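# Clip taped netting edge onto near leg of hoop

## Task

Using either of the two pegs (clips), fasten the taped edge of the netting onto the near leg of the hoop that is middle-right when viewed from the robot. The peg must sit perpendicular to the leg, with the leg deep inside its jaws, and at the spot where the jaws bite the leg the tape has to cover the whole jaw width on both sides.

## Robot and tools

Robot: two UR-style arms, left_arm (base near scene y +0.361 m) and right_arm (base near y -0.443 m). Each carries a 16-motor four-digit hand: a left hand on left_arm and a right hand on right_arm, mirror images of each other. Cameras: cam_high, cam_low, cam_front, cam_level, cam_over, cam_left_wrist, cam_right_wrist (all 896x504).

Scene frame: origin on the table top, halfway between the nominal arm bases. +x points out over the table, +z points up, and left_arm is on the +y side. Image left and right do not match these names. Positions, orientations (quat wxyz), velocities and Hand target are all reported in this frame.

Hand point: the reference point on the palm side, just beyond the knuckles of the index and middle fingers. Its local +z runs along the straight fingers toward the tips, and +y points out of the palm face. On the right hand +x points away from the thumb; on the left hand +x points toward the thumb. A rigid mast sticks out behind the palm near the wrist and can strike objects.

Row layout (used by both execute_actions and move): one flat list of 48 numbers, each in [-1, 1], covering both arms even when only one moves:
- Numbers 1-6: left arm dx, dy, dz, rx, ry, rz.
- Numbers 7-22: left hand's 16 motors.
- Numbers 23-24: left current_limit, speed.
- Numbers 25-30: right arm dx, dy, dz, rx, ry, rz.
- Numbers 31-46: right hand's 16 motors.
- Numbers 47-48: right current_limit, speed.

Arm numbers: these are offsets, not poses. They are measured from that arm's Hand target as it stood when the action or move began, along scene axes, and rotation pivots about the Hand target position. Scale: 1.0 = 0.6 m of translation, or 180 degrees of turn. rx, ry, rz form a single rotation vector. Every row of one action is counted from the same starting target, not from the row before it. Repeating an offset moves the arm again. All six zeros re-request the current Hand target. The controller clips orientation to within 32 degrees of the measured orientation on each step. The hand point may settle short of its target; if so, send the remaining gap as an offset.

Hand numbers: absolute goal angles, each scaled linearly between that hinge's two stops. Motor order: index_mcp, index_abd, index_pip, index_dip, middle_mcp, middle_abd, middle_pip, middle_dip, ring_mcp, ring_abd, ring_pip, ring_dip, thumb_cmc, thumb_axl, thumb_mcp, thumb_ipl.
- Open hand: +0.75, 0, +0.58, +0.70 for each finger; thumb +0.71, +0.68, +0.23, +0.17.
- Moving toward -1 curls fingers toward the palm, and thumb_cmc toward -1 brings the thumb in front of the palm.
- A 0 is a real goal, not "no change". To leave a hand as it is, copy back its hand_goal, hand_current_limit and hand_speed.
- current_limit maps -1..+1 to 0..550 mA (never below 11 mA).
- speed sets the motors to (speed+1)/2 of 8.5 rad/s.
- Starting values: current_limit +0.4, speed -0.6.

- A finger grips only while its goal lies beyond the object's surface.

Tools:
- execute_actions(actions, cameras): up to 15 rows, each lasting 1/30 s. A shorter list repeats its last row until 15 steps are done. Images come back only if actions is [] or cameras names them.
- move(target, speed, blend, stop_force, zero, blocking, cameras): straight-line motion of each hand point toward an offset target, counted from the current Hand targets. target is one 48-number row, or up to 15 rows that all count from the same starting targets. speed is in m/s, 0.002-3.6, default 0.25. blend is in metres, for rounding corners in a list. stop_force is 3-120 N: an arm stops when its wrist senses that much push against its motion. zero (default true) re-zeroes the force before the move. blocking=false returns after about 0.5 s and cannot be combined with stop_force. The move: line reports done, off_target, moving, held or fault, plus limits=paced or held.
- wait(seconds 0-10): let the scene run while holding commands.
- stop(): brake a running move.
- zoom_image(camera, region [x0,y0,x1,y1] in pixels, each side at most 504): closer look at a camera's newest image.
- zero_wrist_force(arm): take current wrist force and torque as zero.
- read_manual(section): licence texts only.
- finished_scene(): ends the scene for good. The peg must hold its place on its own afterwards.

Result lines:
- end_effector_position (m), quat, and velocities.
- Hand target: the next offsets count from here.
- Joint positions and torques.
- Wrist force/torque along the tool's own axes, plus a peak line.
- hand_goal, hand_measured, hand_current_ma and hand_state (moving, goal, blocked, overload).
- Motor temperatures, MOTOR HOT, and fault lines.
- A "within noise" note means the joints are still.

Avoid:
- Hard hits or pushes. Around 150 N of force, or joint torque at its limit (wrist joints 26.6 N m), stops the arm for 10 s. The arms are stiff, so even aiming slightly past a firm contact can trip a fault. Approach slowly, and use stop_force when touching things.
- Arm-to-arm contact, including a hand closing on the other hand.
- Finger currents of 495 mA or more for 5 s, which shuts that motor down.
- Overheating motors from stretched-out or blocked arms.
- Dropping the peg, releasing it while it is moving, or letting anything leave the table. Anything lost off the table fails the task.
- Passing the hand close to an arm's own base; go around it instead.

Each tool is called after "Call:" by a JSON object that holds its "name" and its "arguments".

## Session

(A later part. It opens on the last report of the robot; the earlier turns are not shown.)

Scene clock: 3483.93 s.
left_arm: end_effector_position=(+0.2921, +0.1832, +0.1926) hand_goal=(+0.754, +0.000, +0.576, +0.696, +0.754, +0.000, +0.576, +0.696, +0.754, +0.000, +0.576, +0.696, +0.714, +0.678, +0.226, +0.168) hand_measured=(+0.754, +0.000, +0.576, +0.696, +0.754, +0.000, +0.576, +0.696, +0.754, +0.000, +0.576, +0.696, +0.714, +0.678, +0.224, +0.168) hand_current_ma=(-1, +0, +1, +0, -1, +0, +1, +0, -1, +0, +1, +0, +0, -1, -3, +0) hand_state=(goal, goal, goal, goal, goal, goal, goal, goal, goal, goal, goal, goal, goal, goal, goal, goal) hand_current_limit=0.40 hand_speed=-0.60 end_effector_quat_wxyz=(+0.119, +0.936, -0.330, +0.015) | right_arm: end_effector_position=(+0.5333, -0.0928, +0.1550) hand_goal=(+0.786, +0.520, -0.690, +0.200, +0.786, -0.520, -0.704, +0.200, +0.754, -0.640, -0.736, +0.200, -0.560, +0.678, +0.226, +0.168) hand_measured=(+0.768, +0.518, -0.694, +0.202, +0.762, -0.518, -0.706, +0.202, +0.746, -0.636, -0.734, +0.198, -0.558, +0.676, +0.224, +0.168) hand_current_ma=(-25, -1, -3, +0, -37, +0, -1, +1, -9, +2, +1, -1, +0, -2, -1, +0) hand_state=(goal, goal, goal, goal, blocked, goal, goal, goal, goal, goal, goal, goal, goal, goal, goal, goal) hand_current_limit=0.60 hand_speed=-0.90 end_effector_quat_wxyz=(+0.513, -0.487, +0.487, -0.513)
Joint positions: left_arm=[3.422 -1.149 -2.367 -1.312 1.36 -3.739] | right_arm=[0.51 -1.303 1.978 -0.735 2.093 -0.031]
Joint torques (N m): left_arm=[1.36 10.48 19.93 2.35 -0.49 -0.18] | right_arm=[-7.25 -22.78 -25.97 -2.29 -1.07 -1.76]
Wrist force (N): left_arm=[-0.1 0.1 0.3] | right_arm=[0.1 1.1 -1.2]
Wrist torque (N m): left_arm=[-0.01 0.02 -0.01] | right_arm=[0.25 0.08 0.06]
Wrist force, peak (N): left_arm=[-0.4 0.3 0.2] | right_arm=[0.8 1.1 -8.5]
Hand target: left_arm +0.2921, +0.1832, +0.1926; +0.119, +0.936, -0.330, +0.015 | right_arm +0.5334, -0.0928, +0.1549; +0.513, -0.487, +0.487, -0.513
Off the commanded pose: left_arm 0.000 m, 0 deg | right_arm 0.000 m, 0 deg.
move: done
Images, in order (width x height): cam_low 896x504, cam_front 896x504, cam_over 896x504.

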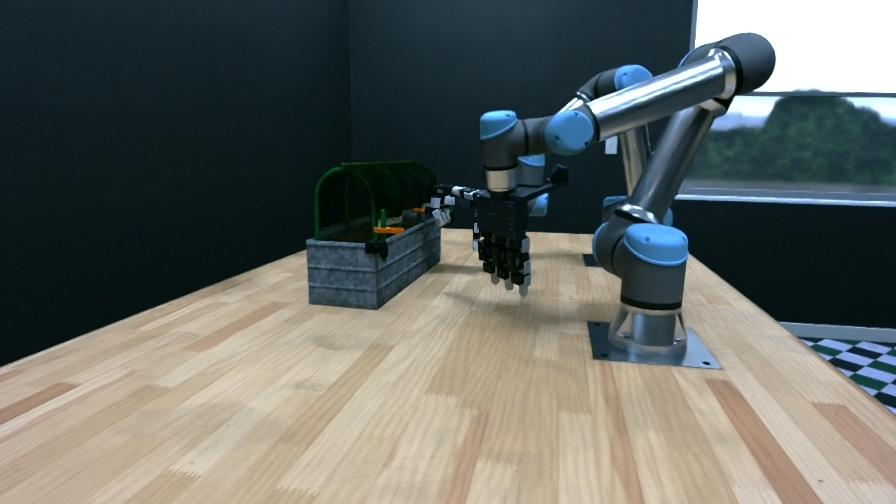

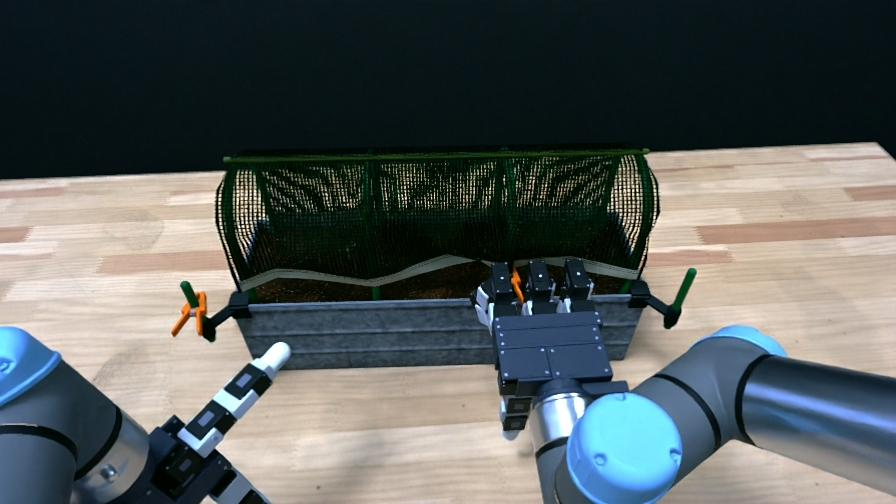

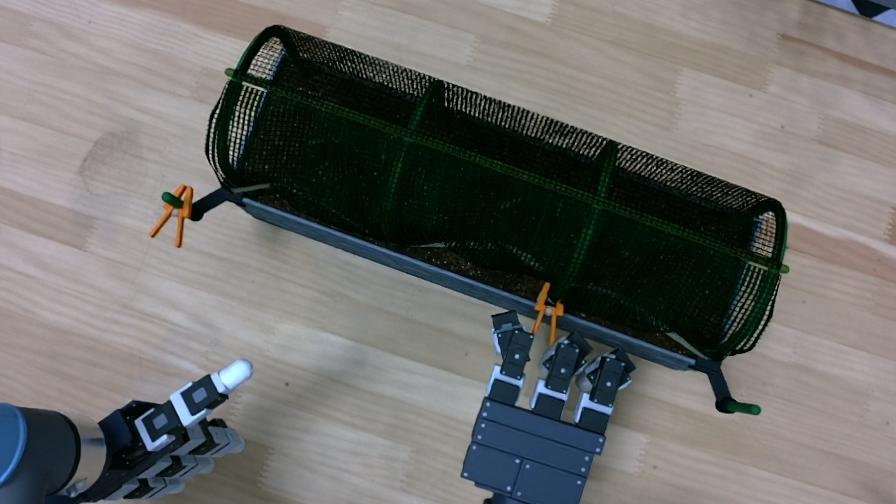

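Call:
{"name": "move", "arguments": {"target": [0,0,0,0,0,0,0.754,0,0.576,0.696,0.754,0,0.576,0.696,0.754,0,0.576,0.696,0.714,0.678,0.226,0.168,0.4,-0.6,-0.13,-0.2,0,0,0,0,0.785,0.52,-0.69,0.2,0.785,-0.52,-0.705,0.2,0.754,-0.64,-0.737,0.2,-0.56,0.678,0.226,0.168,0.6,-0.9], "speed": 0.06, "cameras": []}}

Call:
{"name": "wait", "arguments": {"seconds": 0.2, "cameras": ["all"]}}

Call:
{"name": "zoom_image", "arguments": {"camera": "cam_level", "region": [500, 250, 600, 340]}}

Call:
{"name": "zoom_image", "arguments": {"camera": "cam_front", "region": [460, 230, 560, 330]}}

Call:
{"name": "zoom_image", "arguments": {"camera": "cam_over", "region": [515, 270, 585, 340]}}

Call:
{"name": "zoom_image", "arguments": {"camera": "cam_low", "region": [400, 190, 440, 230]}}

Scene clock: 3525.30 s.
left_arm: end_effector_position=(+0.2921, +0.1832, +0.1926) hand_goal=(+0.754, +0.000, +0.576, +0.696, +0.754, +0.000, +0.576, +0.696, +0.754, +0.000, +0.576, +0.696, +0.714, +0.678, +0.226, +0.168) hand_measured=(+0.754, +0.000, +0.576, +0.696, +0.754, +0.000, +0.576, +0.696, +0.754, +0.000, +0.576, +0.696, +0.714, +0.678, +0.224, +0.168) hand_current_ma=(-1, +0, +1, +0, -1, +0, +1, +0, -1, +0, +1, +0, +0, -1, -3, +0) hand_state=(goal, goal, goal, goal, goal, goal, goal, goal, goal, goal, goal, goal, goal, goal, goal, goal) hand_current_limit=0.40 hand_speed=-0.60 end_effector_quat_wxyz=(+0.119, +0.936, -0.330, +0.015) | right_arm: end_effector_position=(+0.4554, -0.2129, +0.1549) hand_goal=(+0.786, +0.520, -0.690, +0.200, +0.786, -0.520, -0.704, +0.200, +0.754, -0.640, -0.736, +0.200, -0.560, +0.678, +0.226, +0.168) hand_measured=(+0.768, +0.522, -0.690, +0.202, +0.764, -0.518, -0.706, +0.202, +0.746, -0.636, -0.734, +0.198, -0.558, +0.676, +0.224, +0.168) hand_current_ma=(-24, +1, +0, +0, -33, +0, -1, +1, -9, +2, +1, -1, +0, -2, -1, +0) hand_state=(goal, goal, goal, goal, blocked, goal, goal, goal, goal, goal, goal, goal, goal, goal, goal, goal) hand_current_limit=0.60 hand_speed=-0.90 end_effector_quat_wxyz=(+0.513, -0.487, +0.487, -0.513) end_effector_velocity=(+0.001, +0.002, +0.001) end_effector_angular_velocity=(+0.001, -0.001, +0.001)
Joint positions: left_arm=[3.422 -1.149 -2.367 -1.312 1.36 -3.739] | right_arm=[0.283 -1.63 2.353 -0.777 1.867 -0.016]
Joint velocities: left_arm=[within noise] | right_arm=[0.005 0.004 -0.005 0 0.004 0]
Joint torques (N m): left_arm=[1.75 10.06 19.02 2.37 -0.61 -0.24] | right_arm=[9.59 -8.57 -29.19 -1.66 1.9 0.82]
Wrist force (N): left_arm=[0.0 0.2 0.3] | right_arm=[-0.6 0.7 -1.3]
Wrist torque (N m): left_arm=[0.00 0.01 0.00] | right_arm=[0.18 0.07 -0.20]
Wrist force, peak (N): left_arm=[0.0 0.3 0.5] | right_arm=[-1.2 1.1 -1.8]
Hand target: left_arm +0.2921, +0.1832, +0.1926; +0.119, +0.936, -0.330, +0.015 | right_arm +0.4554, -0.2128, +0.1549; +0.513, -0.487, +0.487, -0.513
Off the commanded pose: left_arm 0.000 m, 0 deg | right_arm 0.000 m, 0 deg.
move: done
No camera images: "cameras" was empty.

Scene clock: 3525.50 s.
left_arm: end_effector_position=(+0.2921, +0.1832, +0.1926) hand_goal=(+0.754, +0.000, +0.576, +0.696, +0.754, +0.000, +0.576, +0.696, +0.754, +0.000, +0.576, +0.696, +0.714, +0.678, +0.226, +0.168) hand_measured=(+0.754, +0.000, +0.576, +0.696, +0.754, +0.000, +0.576, +0.696, +0.754, +0.000, +0.576, +0.696, +0.714, +0.678, +0.224, +0.168) hand_current_ma=(-1, +0, +1, +0, -1, +0, +1, +0, -1, +0, +1, +0, +0, -1, -3, +0) hand_state=(goal, goal, goal, goal, goal, goal, goal, goal, goal, goal, goal, goal, goal, goal, goal, goal) hand_current_limit=0.40 hand_speed=-0.60 end_effector_quat_wxyz=(+0.119, +0.936, -0.330, +0.015) | right_arm: end_effector_position=(+0.4554, -0.2129, +0.1549) hand_goal=(+0.786, +0.520, -0.690, +0.200, +0.786, -0.520, -0.704, +0.200, +0.754, -0.640, -0.736, +0.200, -0.560, +0.678, +0.226, +0.168) hand_measured=(+0.768, +0.522, -0.690, +0.202, +0.764, -0.518, -0.706, +0.202, +0.746, -0.636, -0.734, +0.198, -0.558, +0.676, +0.224, +0.168) hand_current_ma=(-24, +1, +0, +0, -33, +0, -1, +1, -9, +2, +1, -1, +0, -2, -1, +0) hand_state=(goal, goal, goal, goal, blocked, goal, goal, goal, goal, goal, goal, goal, goal, goal, goal, goal) hand_current_limit=0.60 hand_speed=-0.90 end_effector_quat_wxyz=(+0.513, -0.487, +0.487, -0.513)
Joint positions: left_arm=[3.422 -1.149 -2.367 -1.312 1.36 -3.739] | right_arm=[0.283 -1.63 2.353 -0.777 1.867 -0.016]
Joint torques (N m): left_arm=[1.78 10.45 19.29 2.37 -0.53 -0.21] | right_arm=[10.82 -10.26 -28.42 -2.97 0.91 0.17]
Wrist force (N): left_arm=[0.0 0.1 0.3] | right_arm=[-0.5 0.7 -1.1]
Wrist torque (N m): left_arm=[-0.02 0.01 -0.01] | right_arm=[0.15 0.06 -0.20]
Wrist force, peak (N): left_arm=[0.0 0.2 0.5] | right_arm=[-0.5 0.7 -1.4]
Hand target: left_arm +0.2921, +0.1832, +0.1926; +0.119, +0.936, -0.330, +0.015 | right_arm +0.4554, -0.2128, +0.1549; +0.513, -0.487, +0.487, -0.513
Off the commanded pose: left_arm 0.000 m, 0 deg | right_arm 0.000 m, 0 deg.
wait: 0.20 s; at rest by 0.17 s

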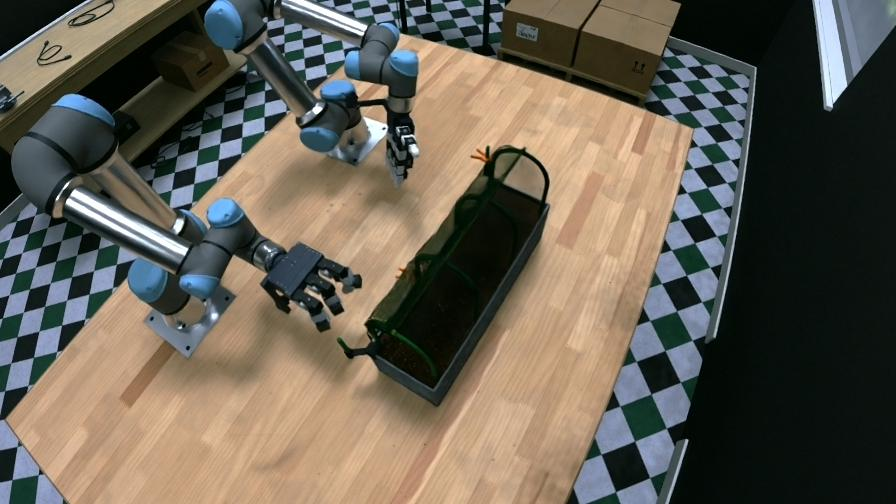

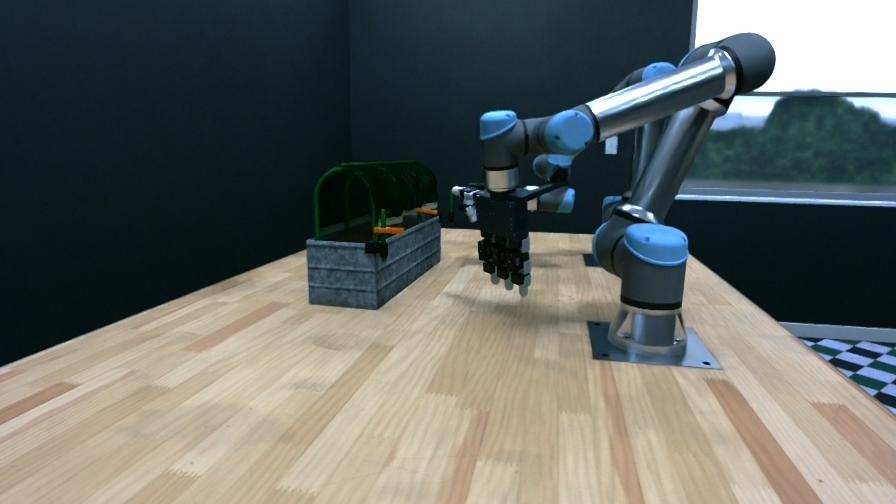

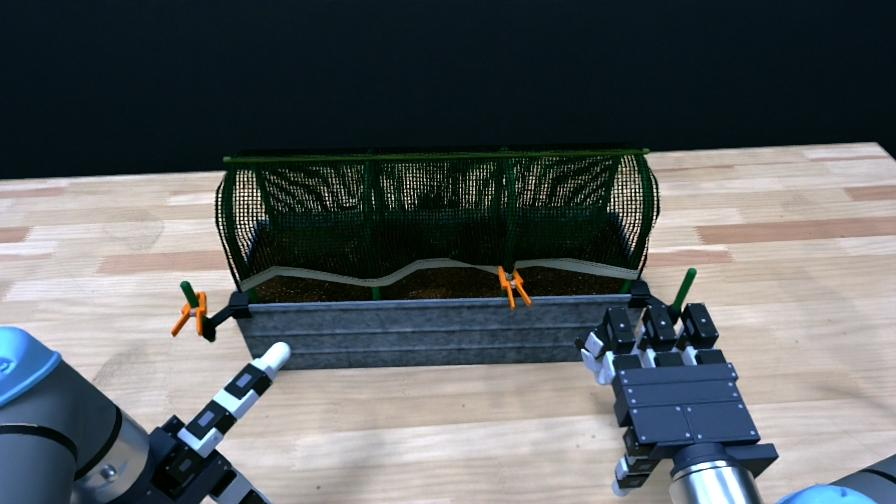

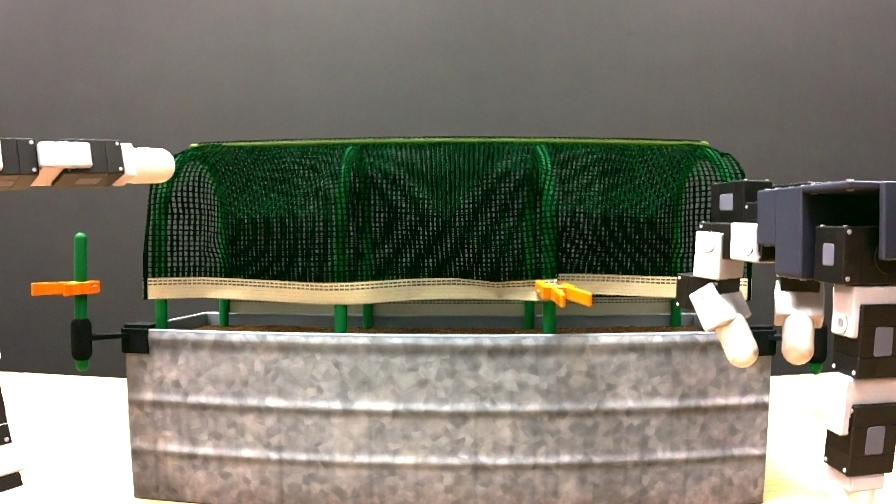

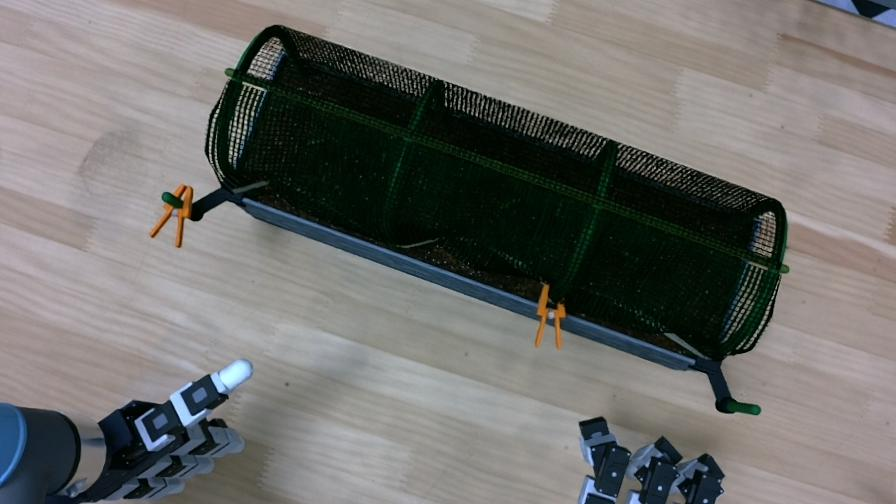

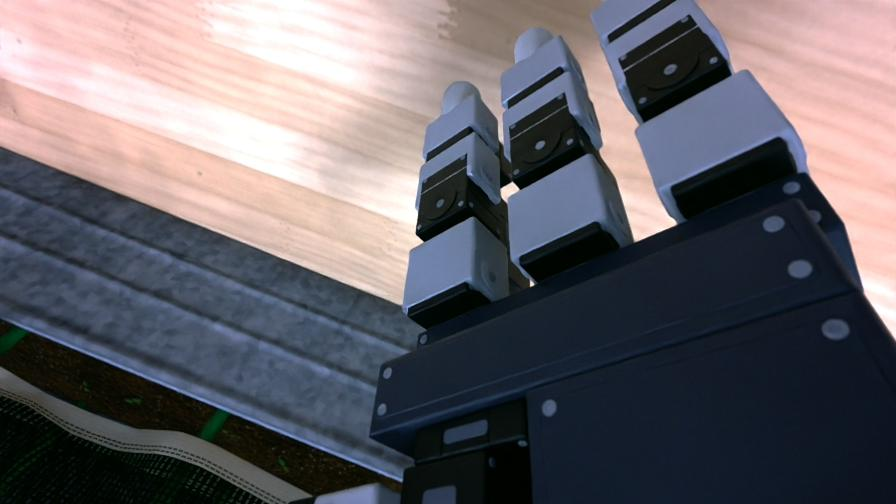

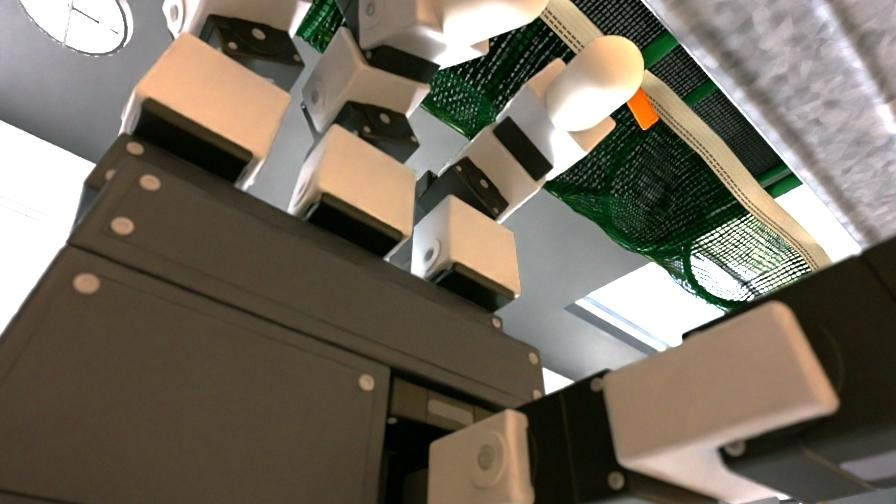

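Scaled by 5.040.

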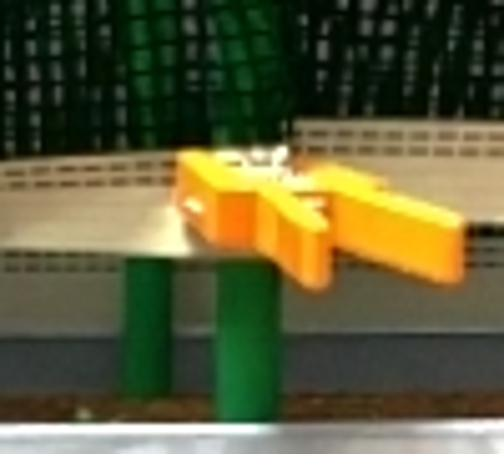

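Scaled by 5.040.

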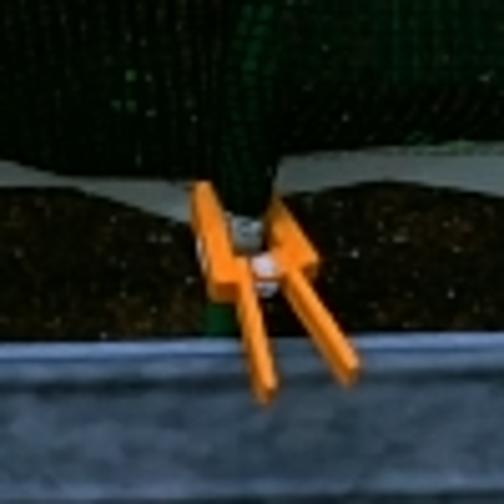

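Scaled by 7.200.

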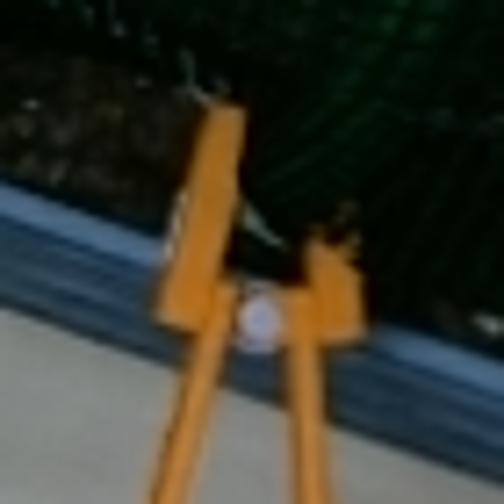

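Scaled by 12.600.

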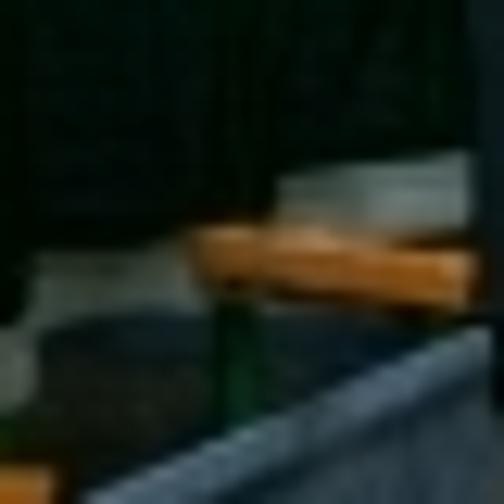

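Call:
{"name": "zoom_image", "arguments": {"camera": "cam_level", "region": [525, 268, 605, 313]}}

Call:
{"name": "zoom_image", "arguments": {"camera": "cam_front", "region": [485, 255, 545, 315]}}

Call:
{"name": "zoom_image", "arguments": {"camera": "cam_right_wrist", "region": [560, 0, 800, 240]}}

Call:
{"name": "zoom_image", "arguments": {"camera": "cam_high", "region": [370, 230, 450, 290]}}

Scaled by 6.300.

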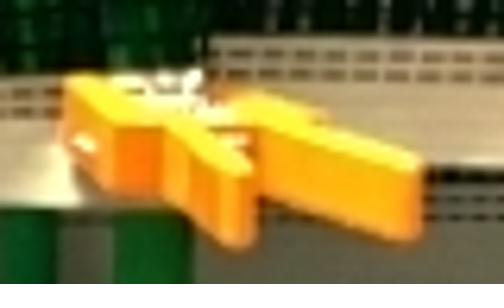

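Scaled by 8.400.

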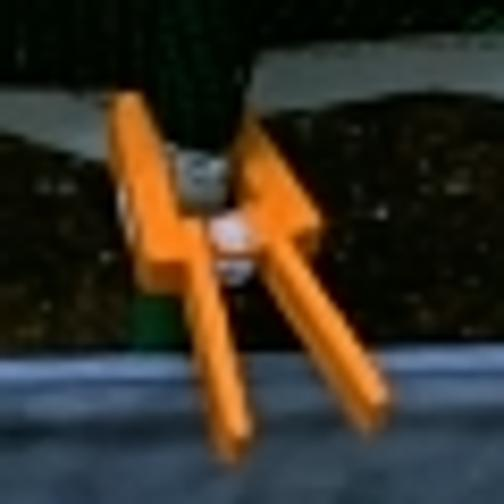

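Scaled by 2.100.

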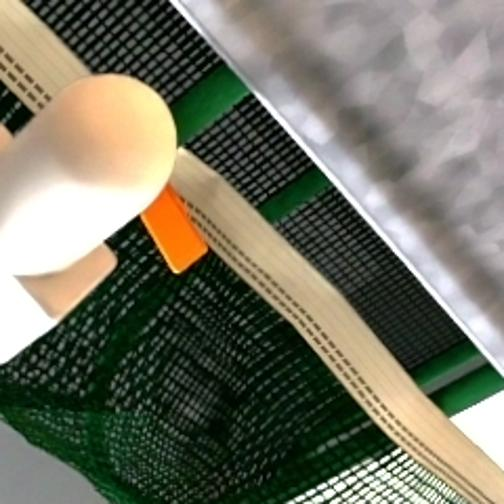

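Scaled by 6.300.

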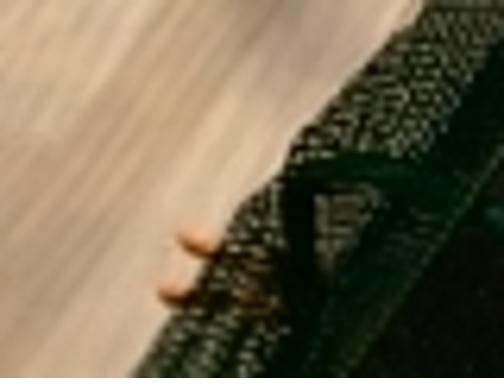

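Call:
{"name": "move", "arguments": {"target": [0,0,0,0,0,0,0.754,0,0.576,0.696,0.754,0,0.576,0.696,0.754,0,0.576,0.696,0.714,0.678,0.226,0.168,0.4,-0.6,0.0577,0.1847,-0.024,0,-0.025,0,0.754,0.56,-0.737,0.2,0.754,-0.56,-0.737,0.2,0.754,-0.66,-0.737,0.2,-0.56,0.678,0.226,0.168,0.5,-0.9], "speed": 0.08, "cameras": ["cam_over","cam_level","cam_front","cam_low"]}}

Call:
{"name": "zoom_image", "arguments": {"camera": "cam_over", "region": [490, 270, 600, 380]}}

Call:
{"name": "zoom_image", "arguments": {"camera": "cam_low", "region": [400, 180, 460, 240]}}

Call:
{"name": "zoom_image", "arguments": {"camera": "cam_level", "region": [500, 220, 640, 360]}}

Scene clock: 3760.47 s.
left_arm: end_effector_position=(+0.2921, +0.1832, +0.1926) hand_goal=(+0.754, +0.000, +0.576, +0.696, +0.754, +0.000, +0.576, +0.696, +0.754, +0.000, +0.576, +0.696, +0.714, +0.678, +0.226, +0.168) hand_measured=(+0.754, +0.000, +0.576, +0.696, +0.754, +0.000, +0.576, +0.696, +0.754, +0.000, +0.576, +0.696, +0.714, +0.678, +0.224, +0.168) hand_current_ma=(-1, +0, +1, +0, -1, +0, +1, +0, -1, +0, +1, +0, +0, -1, -3, +0) hand_state=(goal, goal, goal, goal, goal, goal, goal, goal, goal, goal, goal, goal, goal, goal, goal, goal) hand_current_limit=0.40 hand_speed=-0.60 end_effector_quat_wxyz=(+0.119, +0.936, -0.330, +0.015) | right_arm: end_effector_position=(+0.4901, -0.1019, +0.1405) hand_goal=(+0.754, +0.560, -0.736, +0.200, +0.754, -0.560, -0.736, +0.200, +0.754, -0.660, -0.736, +0.200, -0.560, +0.678, +0.226, +0.168) hand_measured=(+0.748, +0.558, -0.734, +0.202, +0.748, -0.558, -0.734, +0.202, +0.746, -0.656, -0.734, +0.198, -0.558, +0.676, +0.224, +0.168) hand_current_ma=(-4, -1, +2, +0, -5, +1, +1, +1, -9, +2, +1, -1, +0, -2, -1, +0) hand_state=(goal, goal, goal, goal, goal, goal, goal, goal, goal, goal, goal, goal, goal, goal, goal, goal) hand_current_limit=0.50 hand_speed=-0.90 end_effector_quat_wxyz=(+0.531, -0.466, +0.466, -0.532)
Joint positions: left_arm=[3.422 -1.149 -2.367 -1.312 1.36 -3.739] | right_arm=[0.553 -1.34 2.145 -0.96 2.131 -0.083]
Joint torques (N m): left_arm=[1.67 10.31 19.36 2.44 -0.61 -0.17] | right_arm=[-11.65 -38.14 -9.26 -0.16 -1.57 1.22]
Wrist force (N): left_arm=[-0.1 0.1 0.4] | right_arm=[0.1 0.7 -1.0]
Wrist torque (N m): left_arm=[-0.02 0.02 -0.01] | right_arm=[0.19 0.02 0.09]
Wrist force, peak (N): left_arm=[-0.4 0.4 0.3] | right_arm=[-1.0 1.2 -1.4]
Hand target: left_arm +0.2921, +0.1832, +0.1926; +0.119, +0.936, -0.330, +0.015 | right_arm +0.4900, -0.1020, +0.1405; +0.531, -0.466, +0.466, -0.532
Off the commanded pose: left_arm 0.000 m, 0 deg | right_arm 0.000 m, 0 deg.
move: done
Images, in order (width x height): cam_low 896x504, cam_front 896x504, cam_level 896x504, cam_over 896x504.

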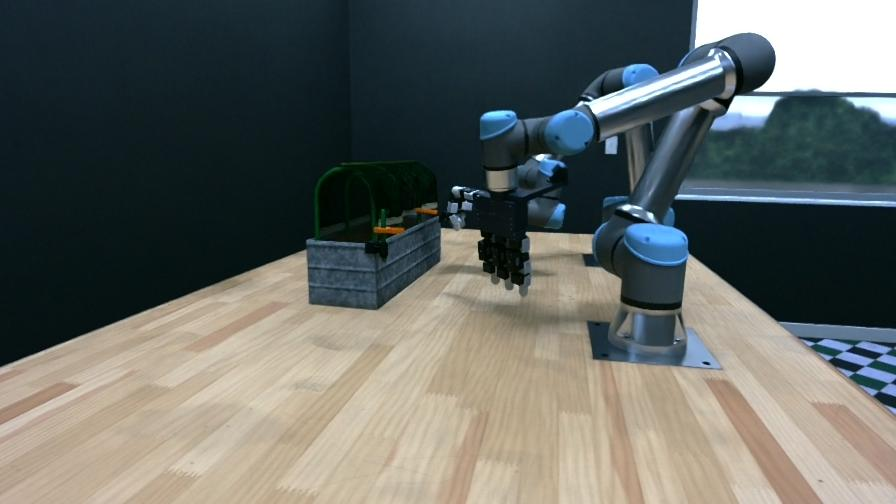

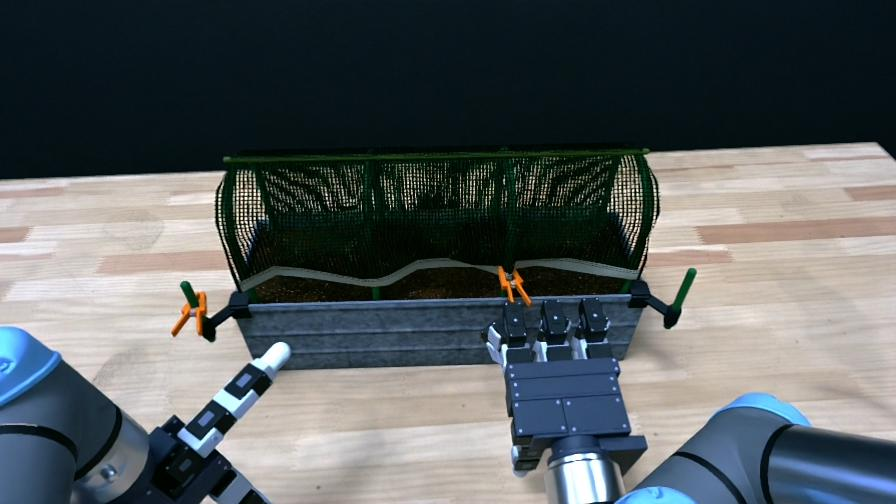

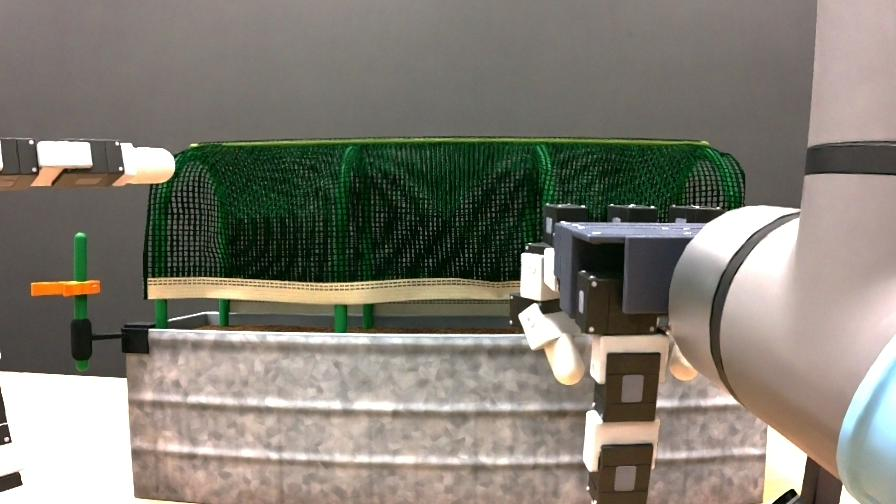

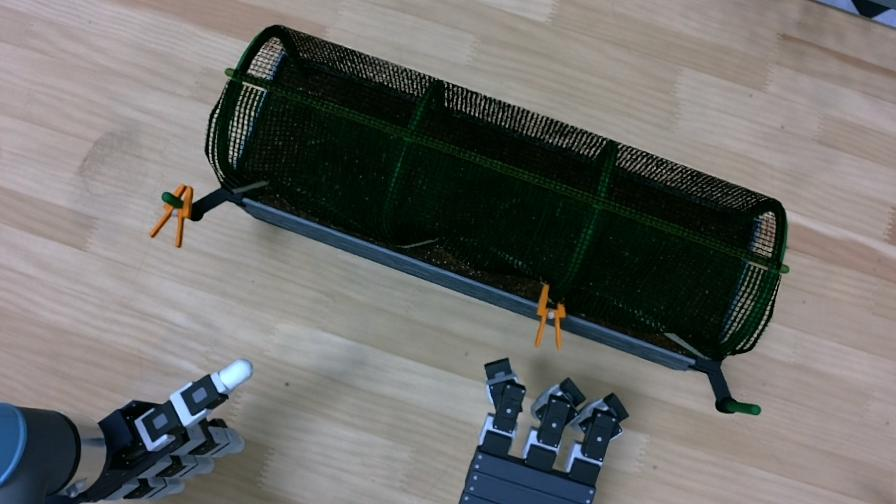

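Scaled by 4.582.

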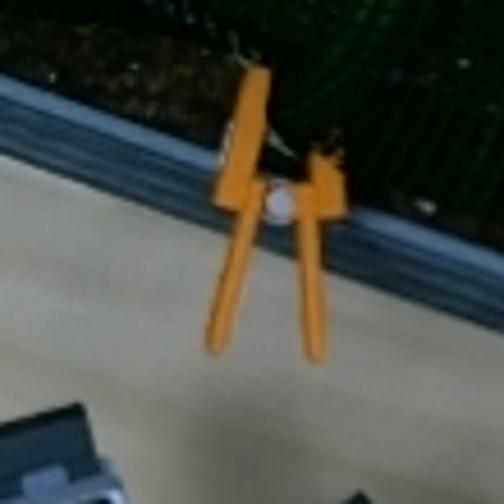

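Scaled by 8.400.

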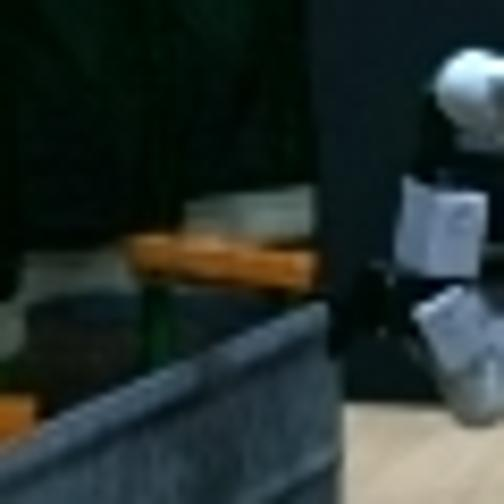

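Scaled by 3.600.

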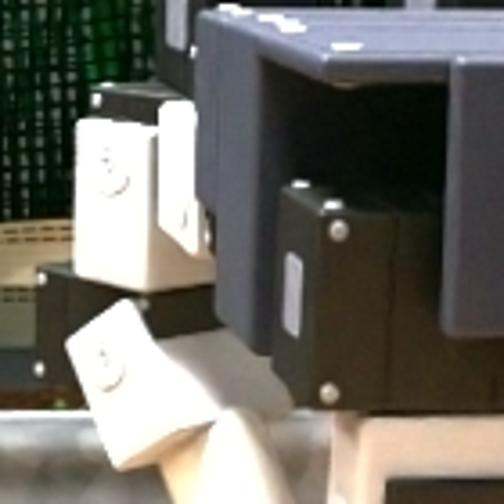

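Call:
{"name": "execute_actions", "arguments": {"actions": [], "cameras": ["cam_over", "cam_level", "cam_low"]}}

Call:
{"name": "zoom_image", "arguments": {"camera": "cam_over", "region": [470, 260, 620, 420]}}

Call:
{"name": "zoom_image", "arguments": {"camera": "cam_low", "region": [370, 160, 490, 240]}}

Scene clock: 3805.57 s.
left_arm: end_effector_position=(+0.2921, +0.1832, +0.1926) hand_goal=(+0.754, +0.000, +0.576, +0.696, +0.754, +0.000, +0.576, +0.696, +0.754, +0.000, +0.576, +0.696, +0.714, +0.678, +0.226, +0.168) hand_measured=(+0.754, +0.000, +0.576, +0.696, +0.754, +0.000, +0.576, +0.696, +0.754, +0.000, +0.576, +0.696, +0.714, +0.678, +0.224, +0.168) hand_current_ma=(-1, +0, +1, +0, -1, +0, +1, +0, -1, +0, +1, +0, +0, -1, -3, +0) hand_state=(goal, goal, goal, goal, goal, goal, goal, goal, goal, goal, goal, goal, goal, goal, goal, goal) hand_current_limit=0.40 hand_speed=-0.60 end_effector_quat_wxyz=(+0.119, +0.936, -0.330, +0.015) | right_arm: end_effector_position=(+0.4900, -0.1020, +0.1405) hand_goal=(+0.754, +0.560, -0.736, +0.200, +0.754, -0.560, -0.736, +0.200, +0.754, -0.660, -0.736, +0.200, -0.560, +0.678, +0.226, +0.168) hand_measured=(+0.748, +0.558, -0.734, +0.202, +0.748, -0.558, -0.734, +0.202, +0.746, -0.656, -0.734, +0.198, -0.558, +0.676, +0.224, +0.168) hand_current_ma=(-4, -1, +2, +0, -5, +1, +1, +1, -9, +2, +1, -1, +0, -2, -1, +0) hand_state=(goal, goal, goal, goal, goal, goal, goal, goal, goal, goal, goal, goal, goal, goal, goal, goal) hand_current_limit=0.50 hand_speed=-0.90 end_effector_quat_wxyz=(+0.531, -0.466, +0.466, -0.532)
Joint positions: left_arm=[3.422 -1.149 -2.367 -1.312 1.36 -3.739] | right_arm=[0.553 -1.34 2.145 -0.96 2.131 -0.083]
Joint velocities: within noise
Joint torques (N m): left_arm=[1.5 10.28 19.59 2.32 -0.57 -0.2] | right_arm=[-11.39 -31.06 -7.48 -1.72 1.73 1.31]
Motor temperatures (°C): left_arm=[25 26 32 35 37 36] | right_arm=[29 31 28 37 37 31]
Wrist force (N): left_arm=[-0.1 0.3 0.3] | right_arm=[-0.1 0.8 -1.0]
Wrist torque (N m): left_arm=[0.01 0.02 -0.01] | right_arm=[0.20 0.03 0.09]
Wrist force, peak (N): left_arm=[-0.2 0.3 0.5] | right_arm=[0.1 1.1 -1.6]
Hand target: left_arm +0.2921, +0.1832, +0.1926; +0.119, +0.936, -0.330, +0.015 | right_arm +0.4900, -0.1020, +0.1405; +0.531, -0.466, +0.466, -0.532
Off the commanded pose: left_arm 0.000 m, 0 deg | right_arm 0.000 m, 0 deg.
Images, in order (width x height): cam_low 896x504, cam_level 896x504, cam_over 896x504.

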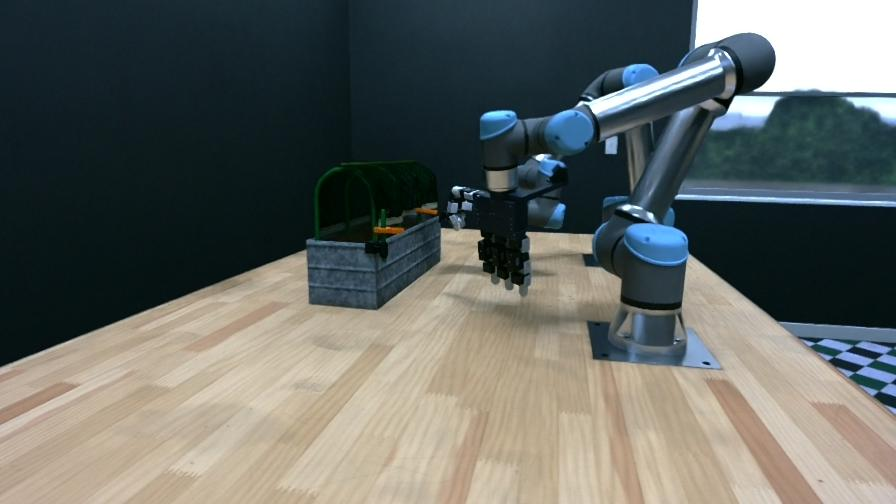

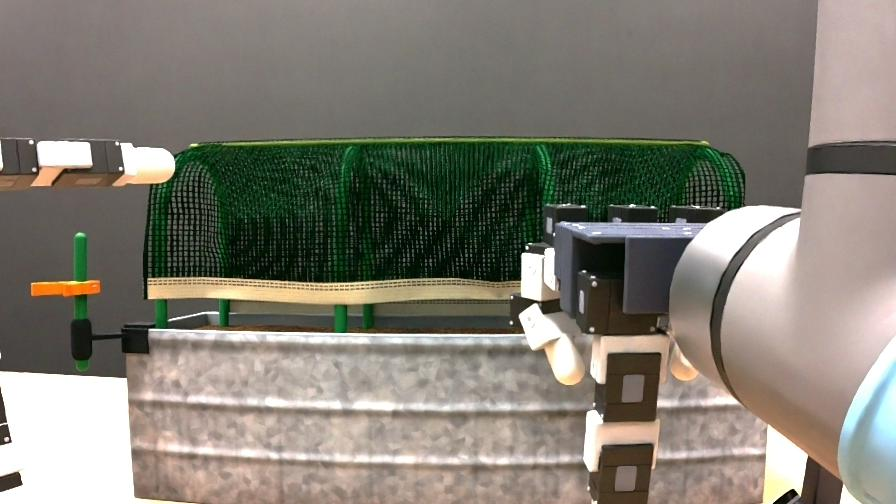

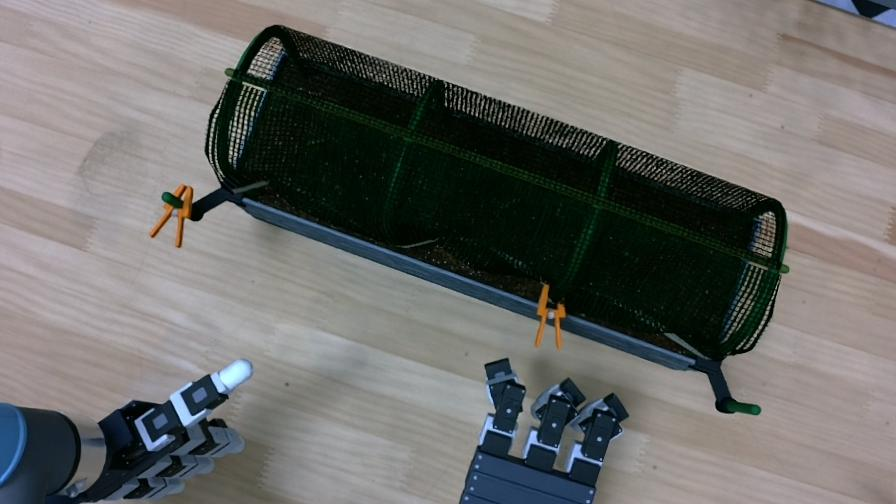

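Scaled by 3.150.

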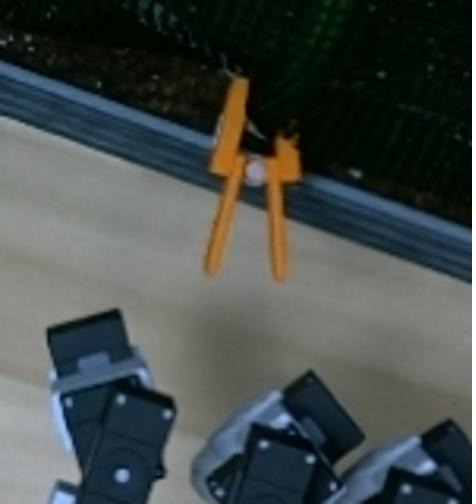

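Scaled by 4.200.

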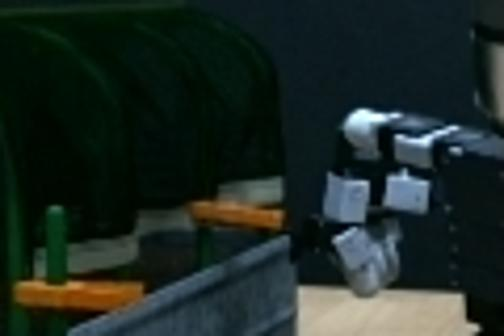

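Call:
{"name": "move", "arguments": {"target": [0,0,0,0,0,0,0.754,0,0.576,0.696,0.754,0,0.576,0.696,0.754,0,0.576,0.696,0.714,0.678,0.226,0.168,0.4,-0.6, 0.0667,0,0,0,0,0,0.754,0.56,-0.737,0.2,0.754,-0.56,-0.737,0.2,0.754,-0.66,-0.737,0.2,-0.56,0.678,0.226,0.168,0.5,-0.9], "speed": 0.05, "stop_force": 3, "cameras": ["cam_over", "cam_low"]}}

Call:
{"name": "zoom_image", "arguments": {"camera": "cam_over", "region": [500, 270, 610, 380]}}

Call:
{"name": "zoom_image", "arguments": {"camera": "cam_low", "region": [390, 170, 490, 240]}}

Scene clock: 3879.27 s.
left_arm: end_effector_position=(+0.2921, +0.1832, +0.1926) hand_goal=(+0.754, +0.000, +0.576, +0.696, +0.754, +0.000, +0.576, +0.696, +0.754, +0.000, +0.576, +0.696, +0.714, +0.678, +0.226, +0.168) hand_measured=(+0.754, +0.000, +0.576, +0.696, +0.754, +0.000, +0.576, +0.696, +0.754, +0.000, +0.576, +0.696, +0.714, +0.678, +0.224, +0.168) hand_current_ma=(-1, +0, +1, +0, -1, +0, +1, +0, -1, +0, +1, +0, +0, -1, -3, +0) hand_state=(goal, goal, goal, goal, goal, goal, goal, goal, goal, goal, goal, goal, goal, goal, goal, goal) hand_current_limit=0.40 hand_speed=-0.60 end_effector_quat_wxyz=(+0.119, +0.936, -0.330, +0.015) | right_arm: end_effector_position=(+0.5301, -0.1020, +0.1405) hand_goal=(+0.754, +0.560, -0.736, +0.200, +0.754, -0.560, -0.736, +0.200, +0.754, -0.660, -0.736, +0.200, -0.560, +0.678, +0.226, +0.168) hand_measured=(+0.748, +0.558, -0.734, +0.202, +0.748, -0.558, -0.734, +0.202, +0.746, -0.656, -0.734, +0.198, -0.558, +0.676, +0.224, +0.168) hand_current_ma=(-4, -1, +1, +0, -5, +1, +1, +1, -9, +2, +1, -1, +0, -2, -1, +0) hand_state=(goal, goal, goal, goal, goal, goal, goal, goal, goal, goal, goal, goal, goal, goal, goal, goal) hand_current_limit=0.50 hand_speed=-0.90 end_effector_quat_wxyz=(+0.531, -0.466, +0.466, -0.532)
Joint positions: left_arm=[3.422 -1.149 -2.367 -1.312 1.36 -3.739] | right_arm=[0.501 -1.286 2.071 -0.934 2.08 -0.074]
Joint torques (N m): left_arm=[1.41 10.74 19.14 2.4 -0.59 -0.09] | right_arm=[11.31 -41.13 -9.66 -3.89 1.78 -1.37]
Wrist force (N): left_arm=[-0.1 0.2 0.2] | right_arm=[0.1 0.6 -1.4]
Wrist torque (N m): left_arm=[0.01 0.01 -0.01] | right_arm=[0.21 0.03 -0.11]
Wrist force, peak (N): left_arm=[-0.3 0.3 0.3] | right_arm=[0.5 0.8 -1.9]
Hand target: left_arm +0.2921, +0.1832, +0.1926; +0.119, +0.936, -0.330, +0.015 | right_arm +0.5301, -0.1020, +0.1405; +0.531, -0.466, +0.466, -0.532
Off the commanded pose: left_arm 0.000 m, 0 deg | right_arm 0.000 m, 0 deg.
move: done
Images, in order (width x height): cam_low 896x504, cam_over 896x504.

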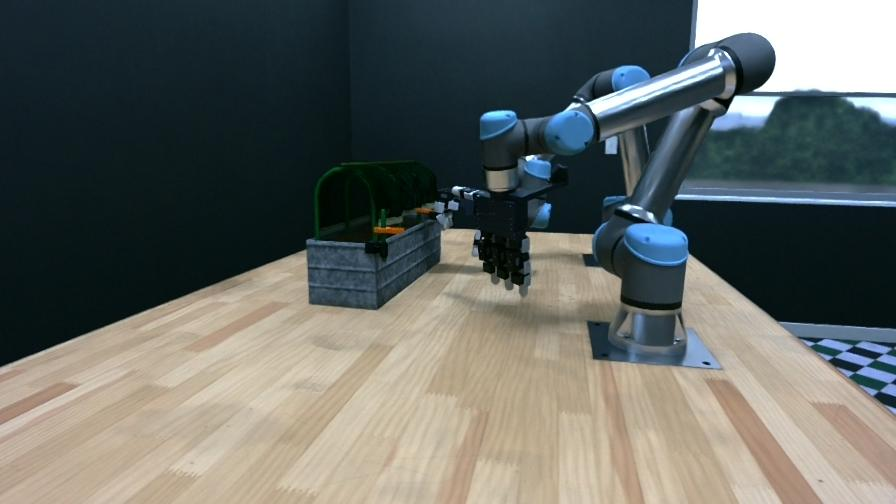

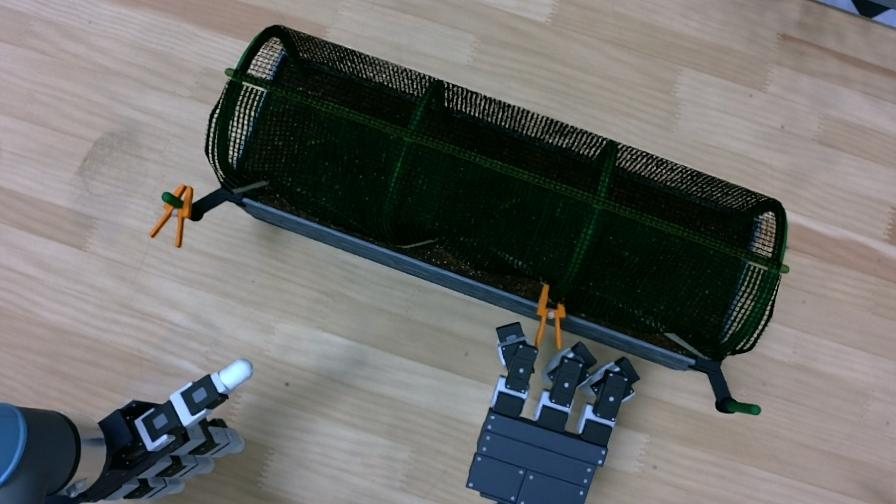

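Scaled by 4.582.

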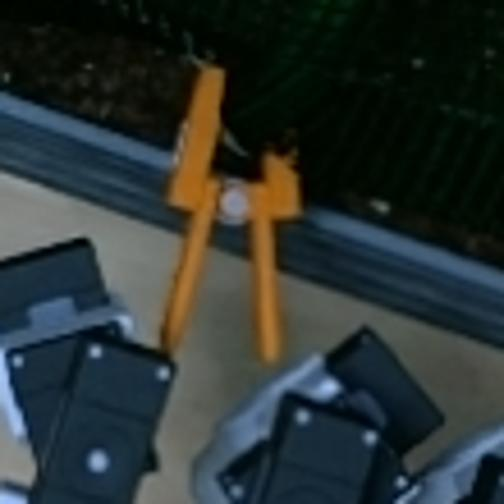

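Scaled by 5.040.

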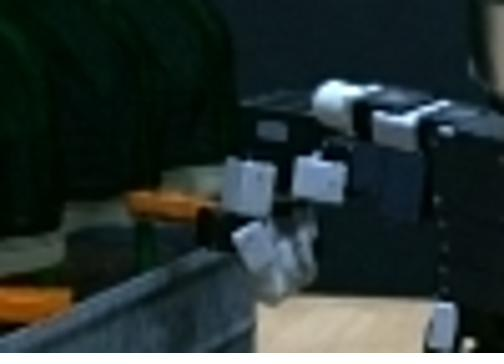

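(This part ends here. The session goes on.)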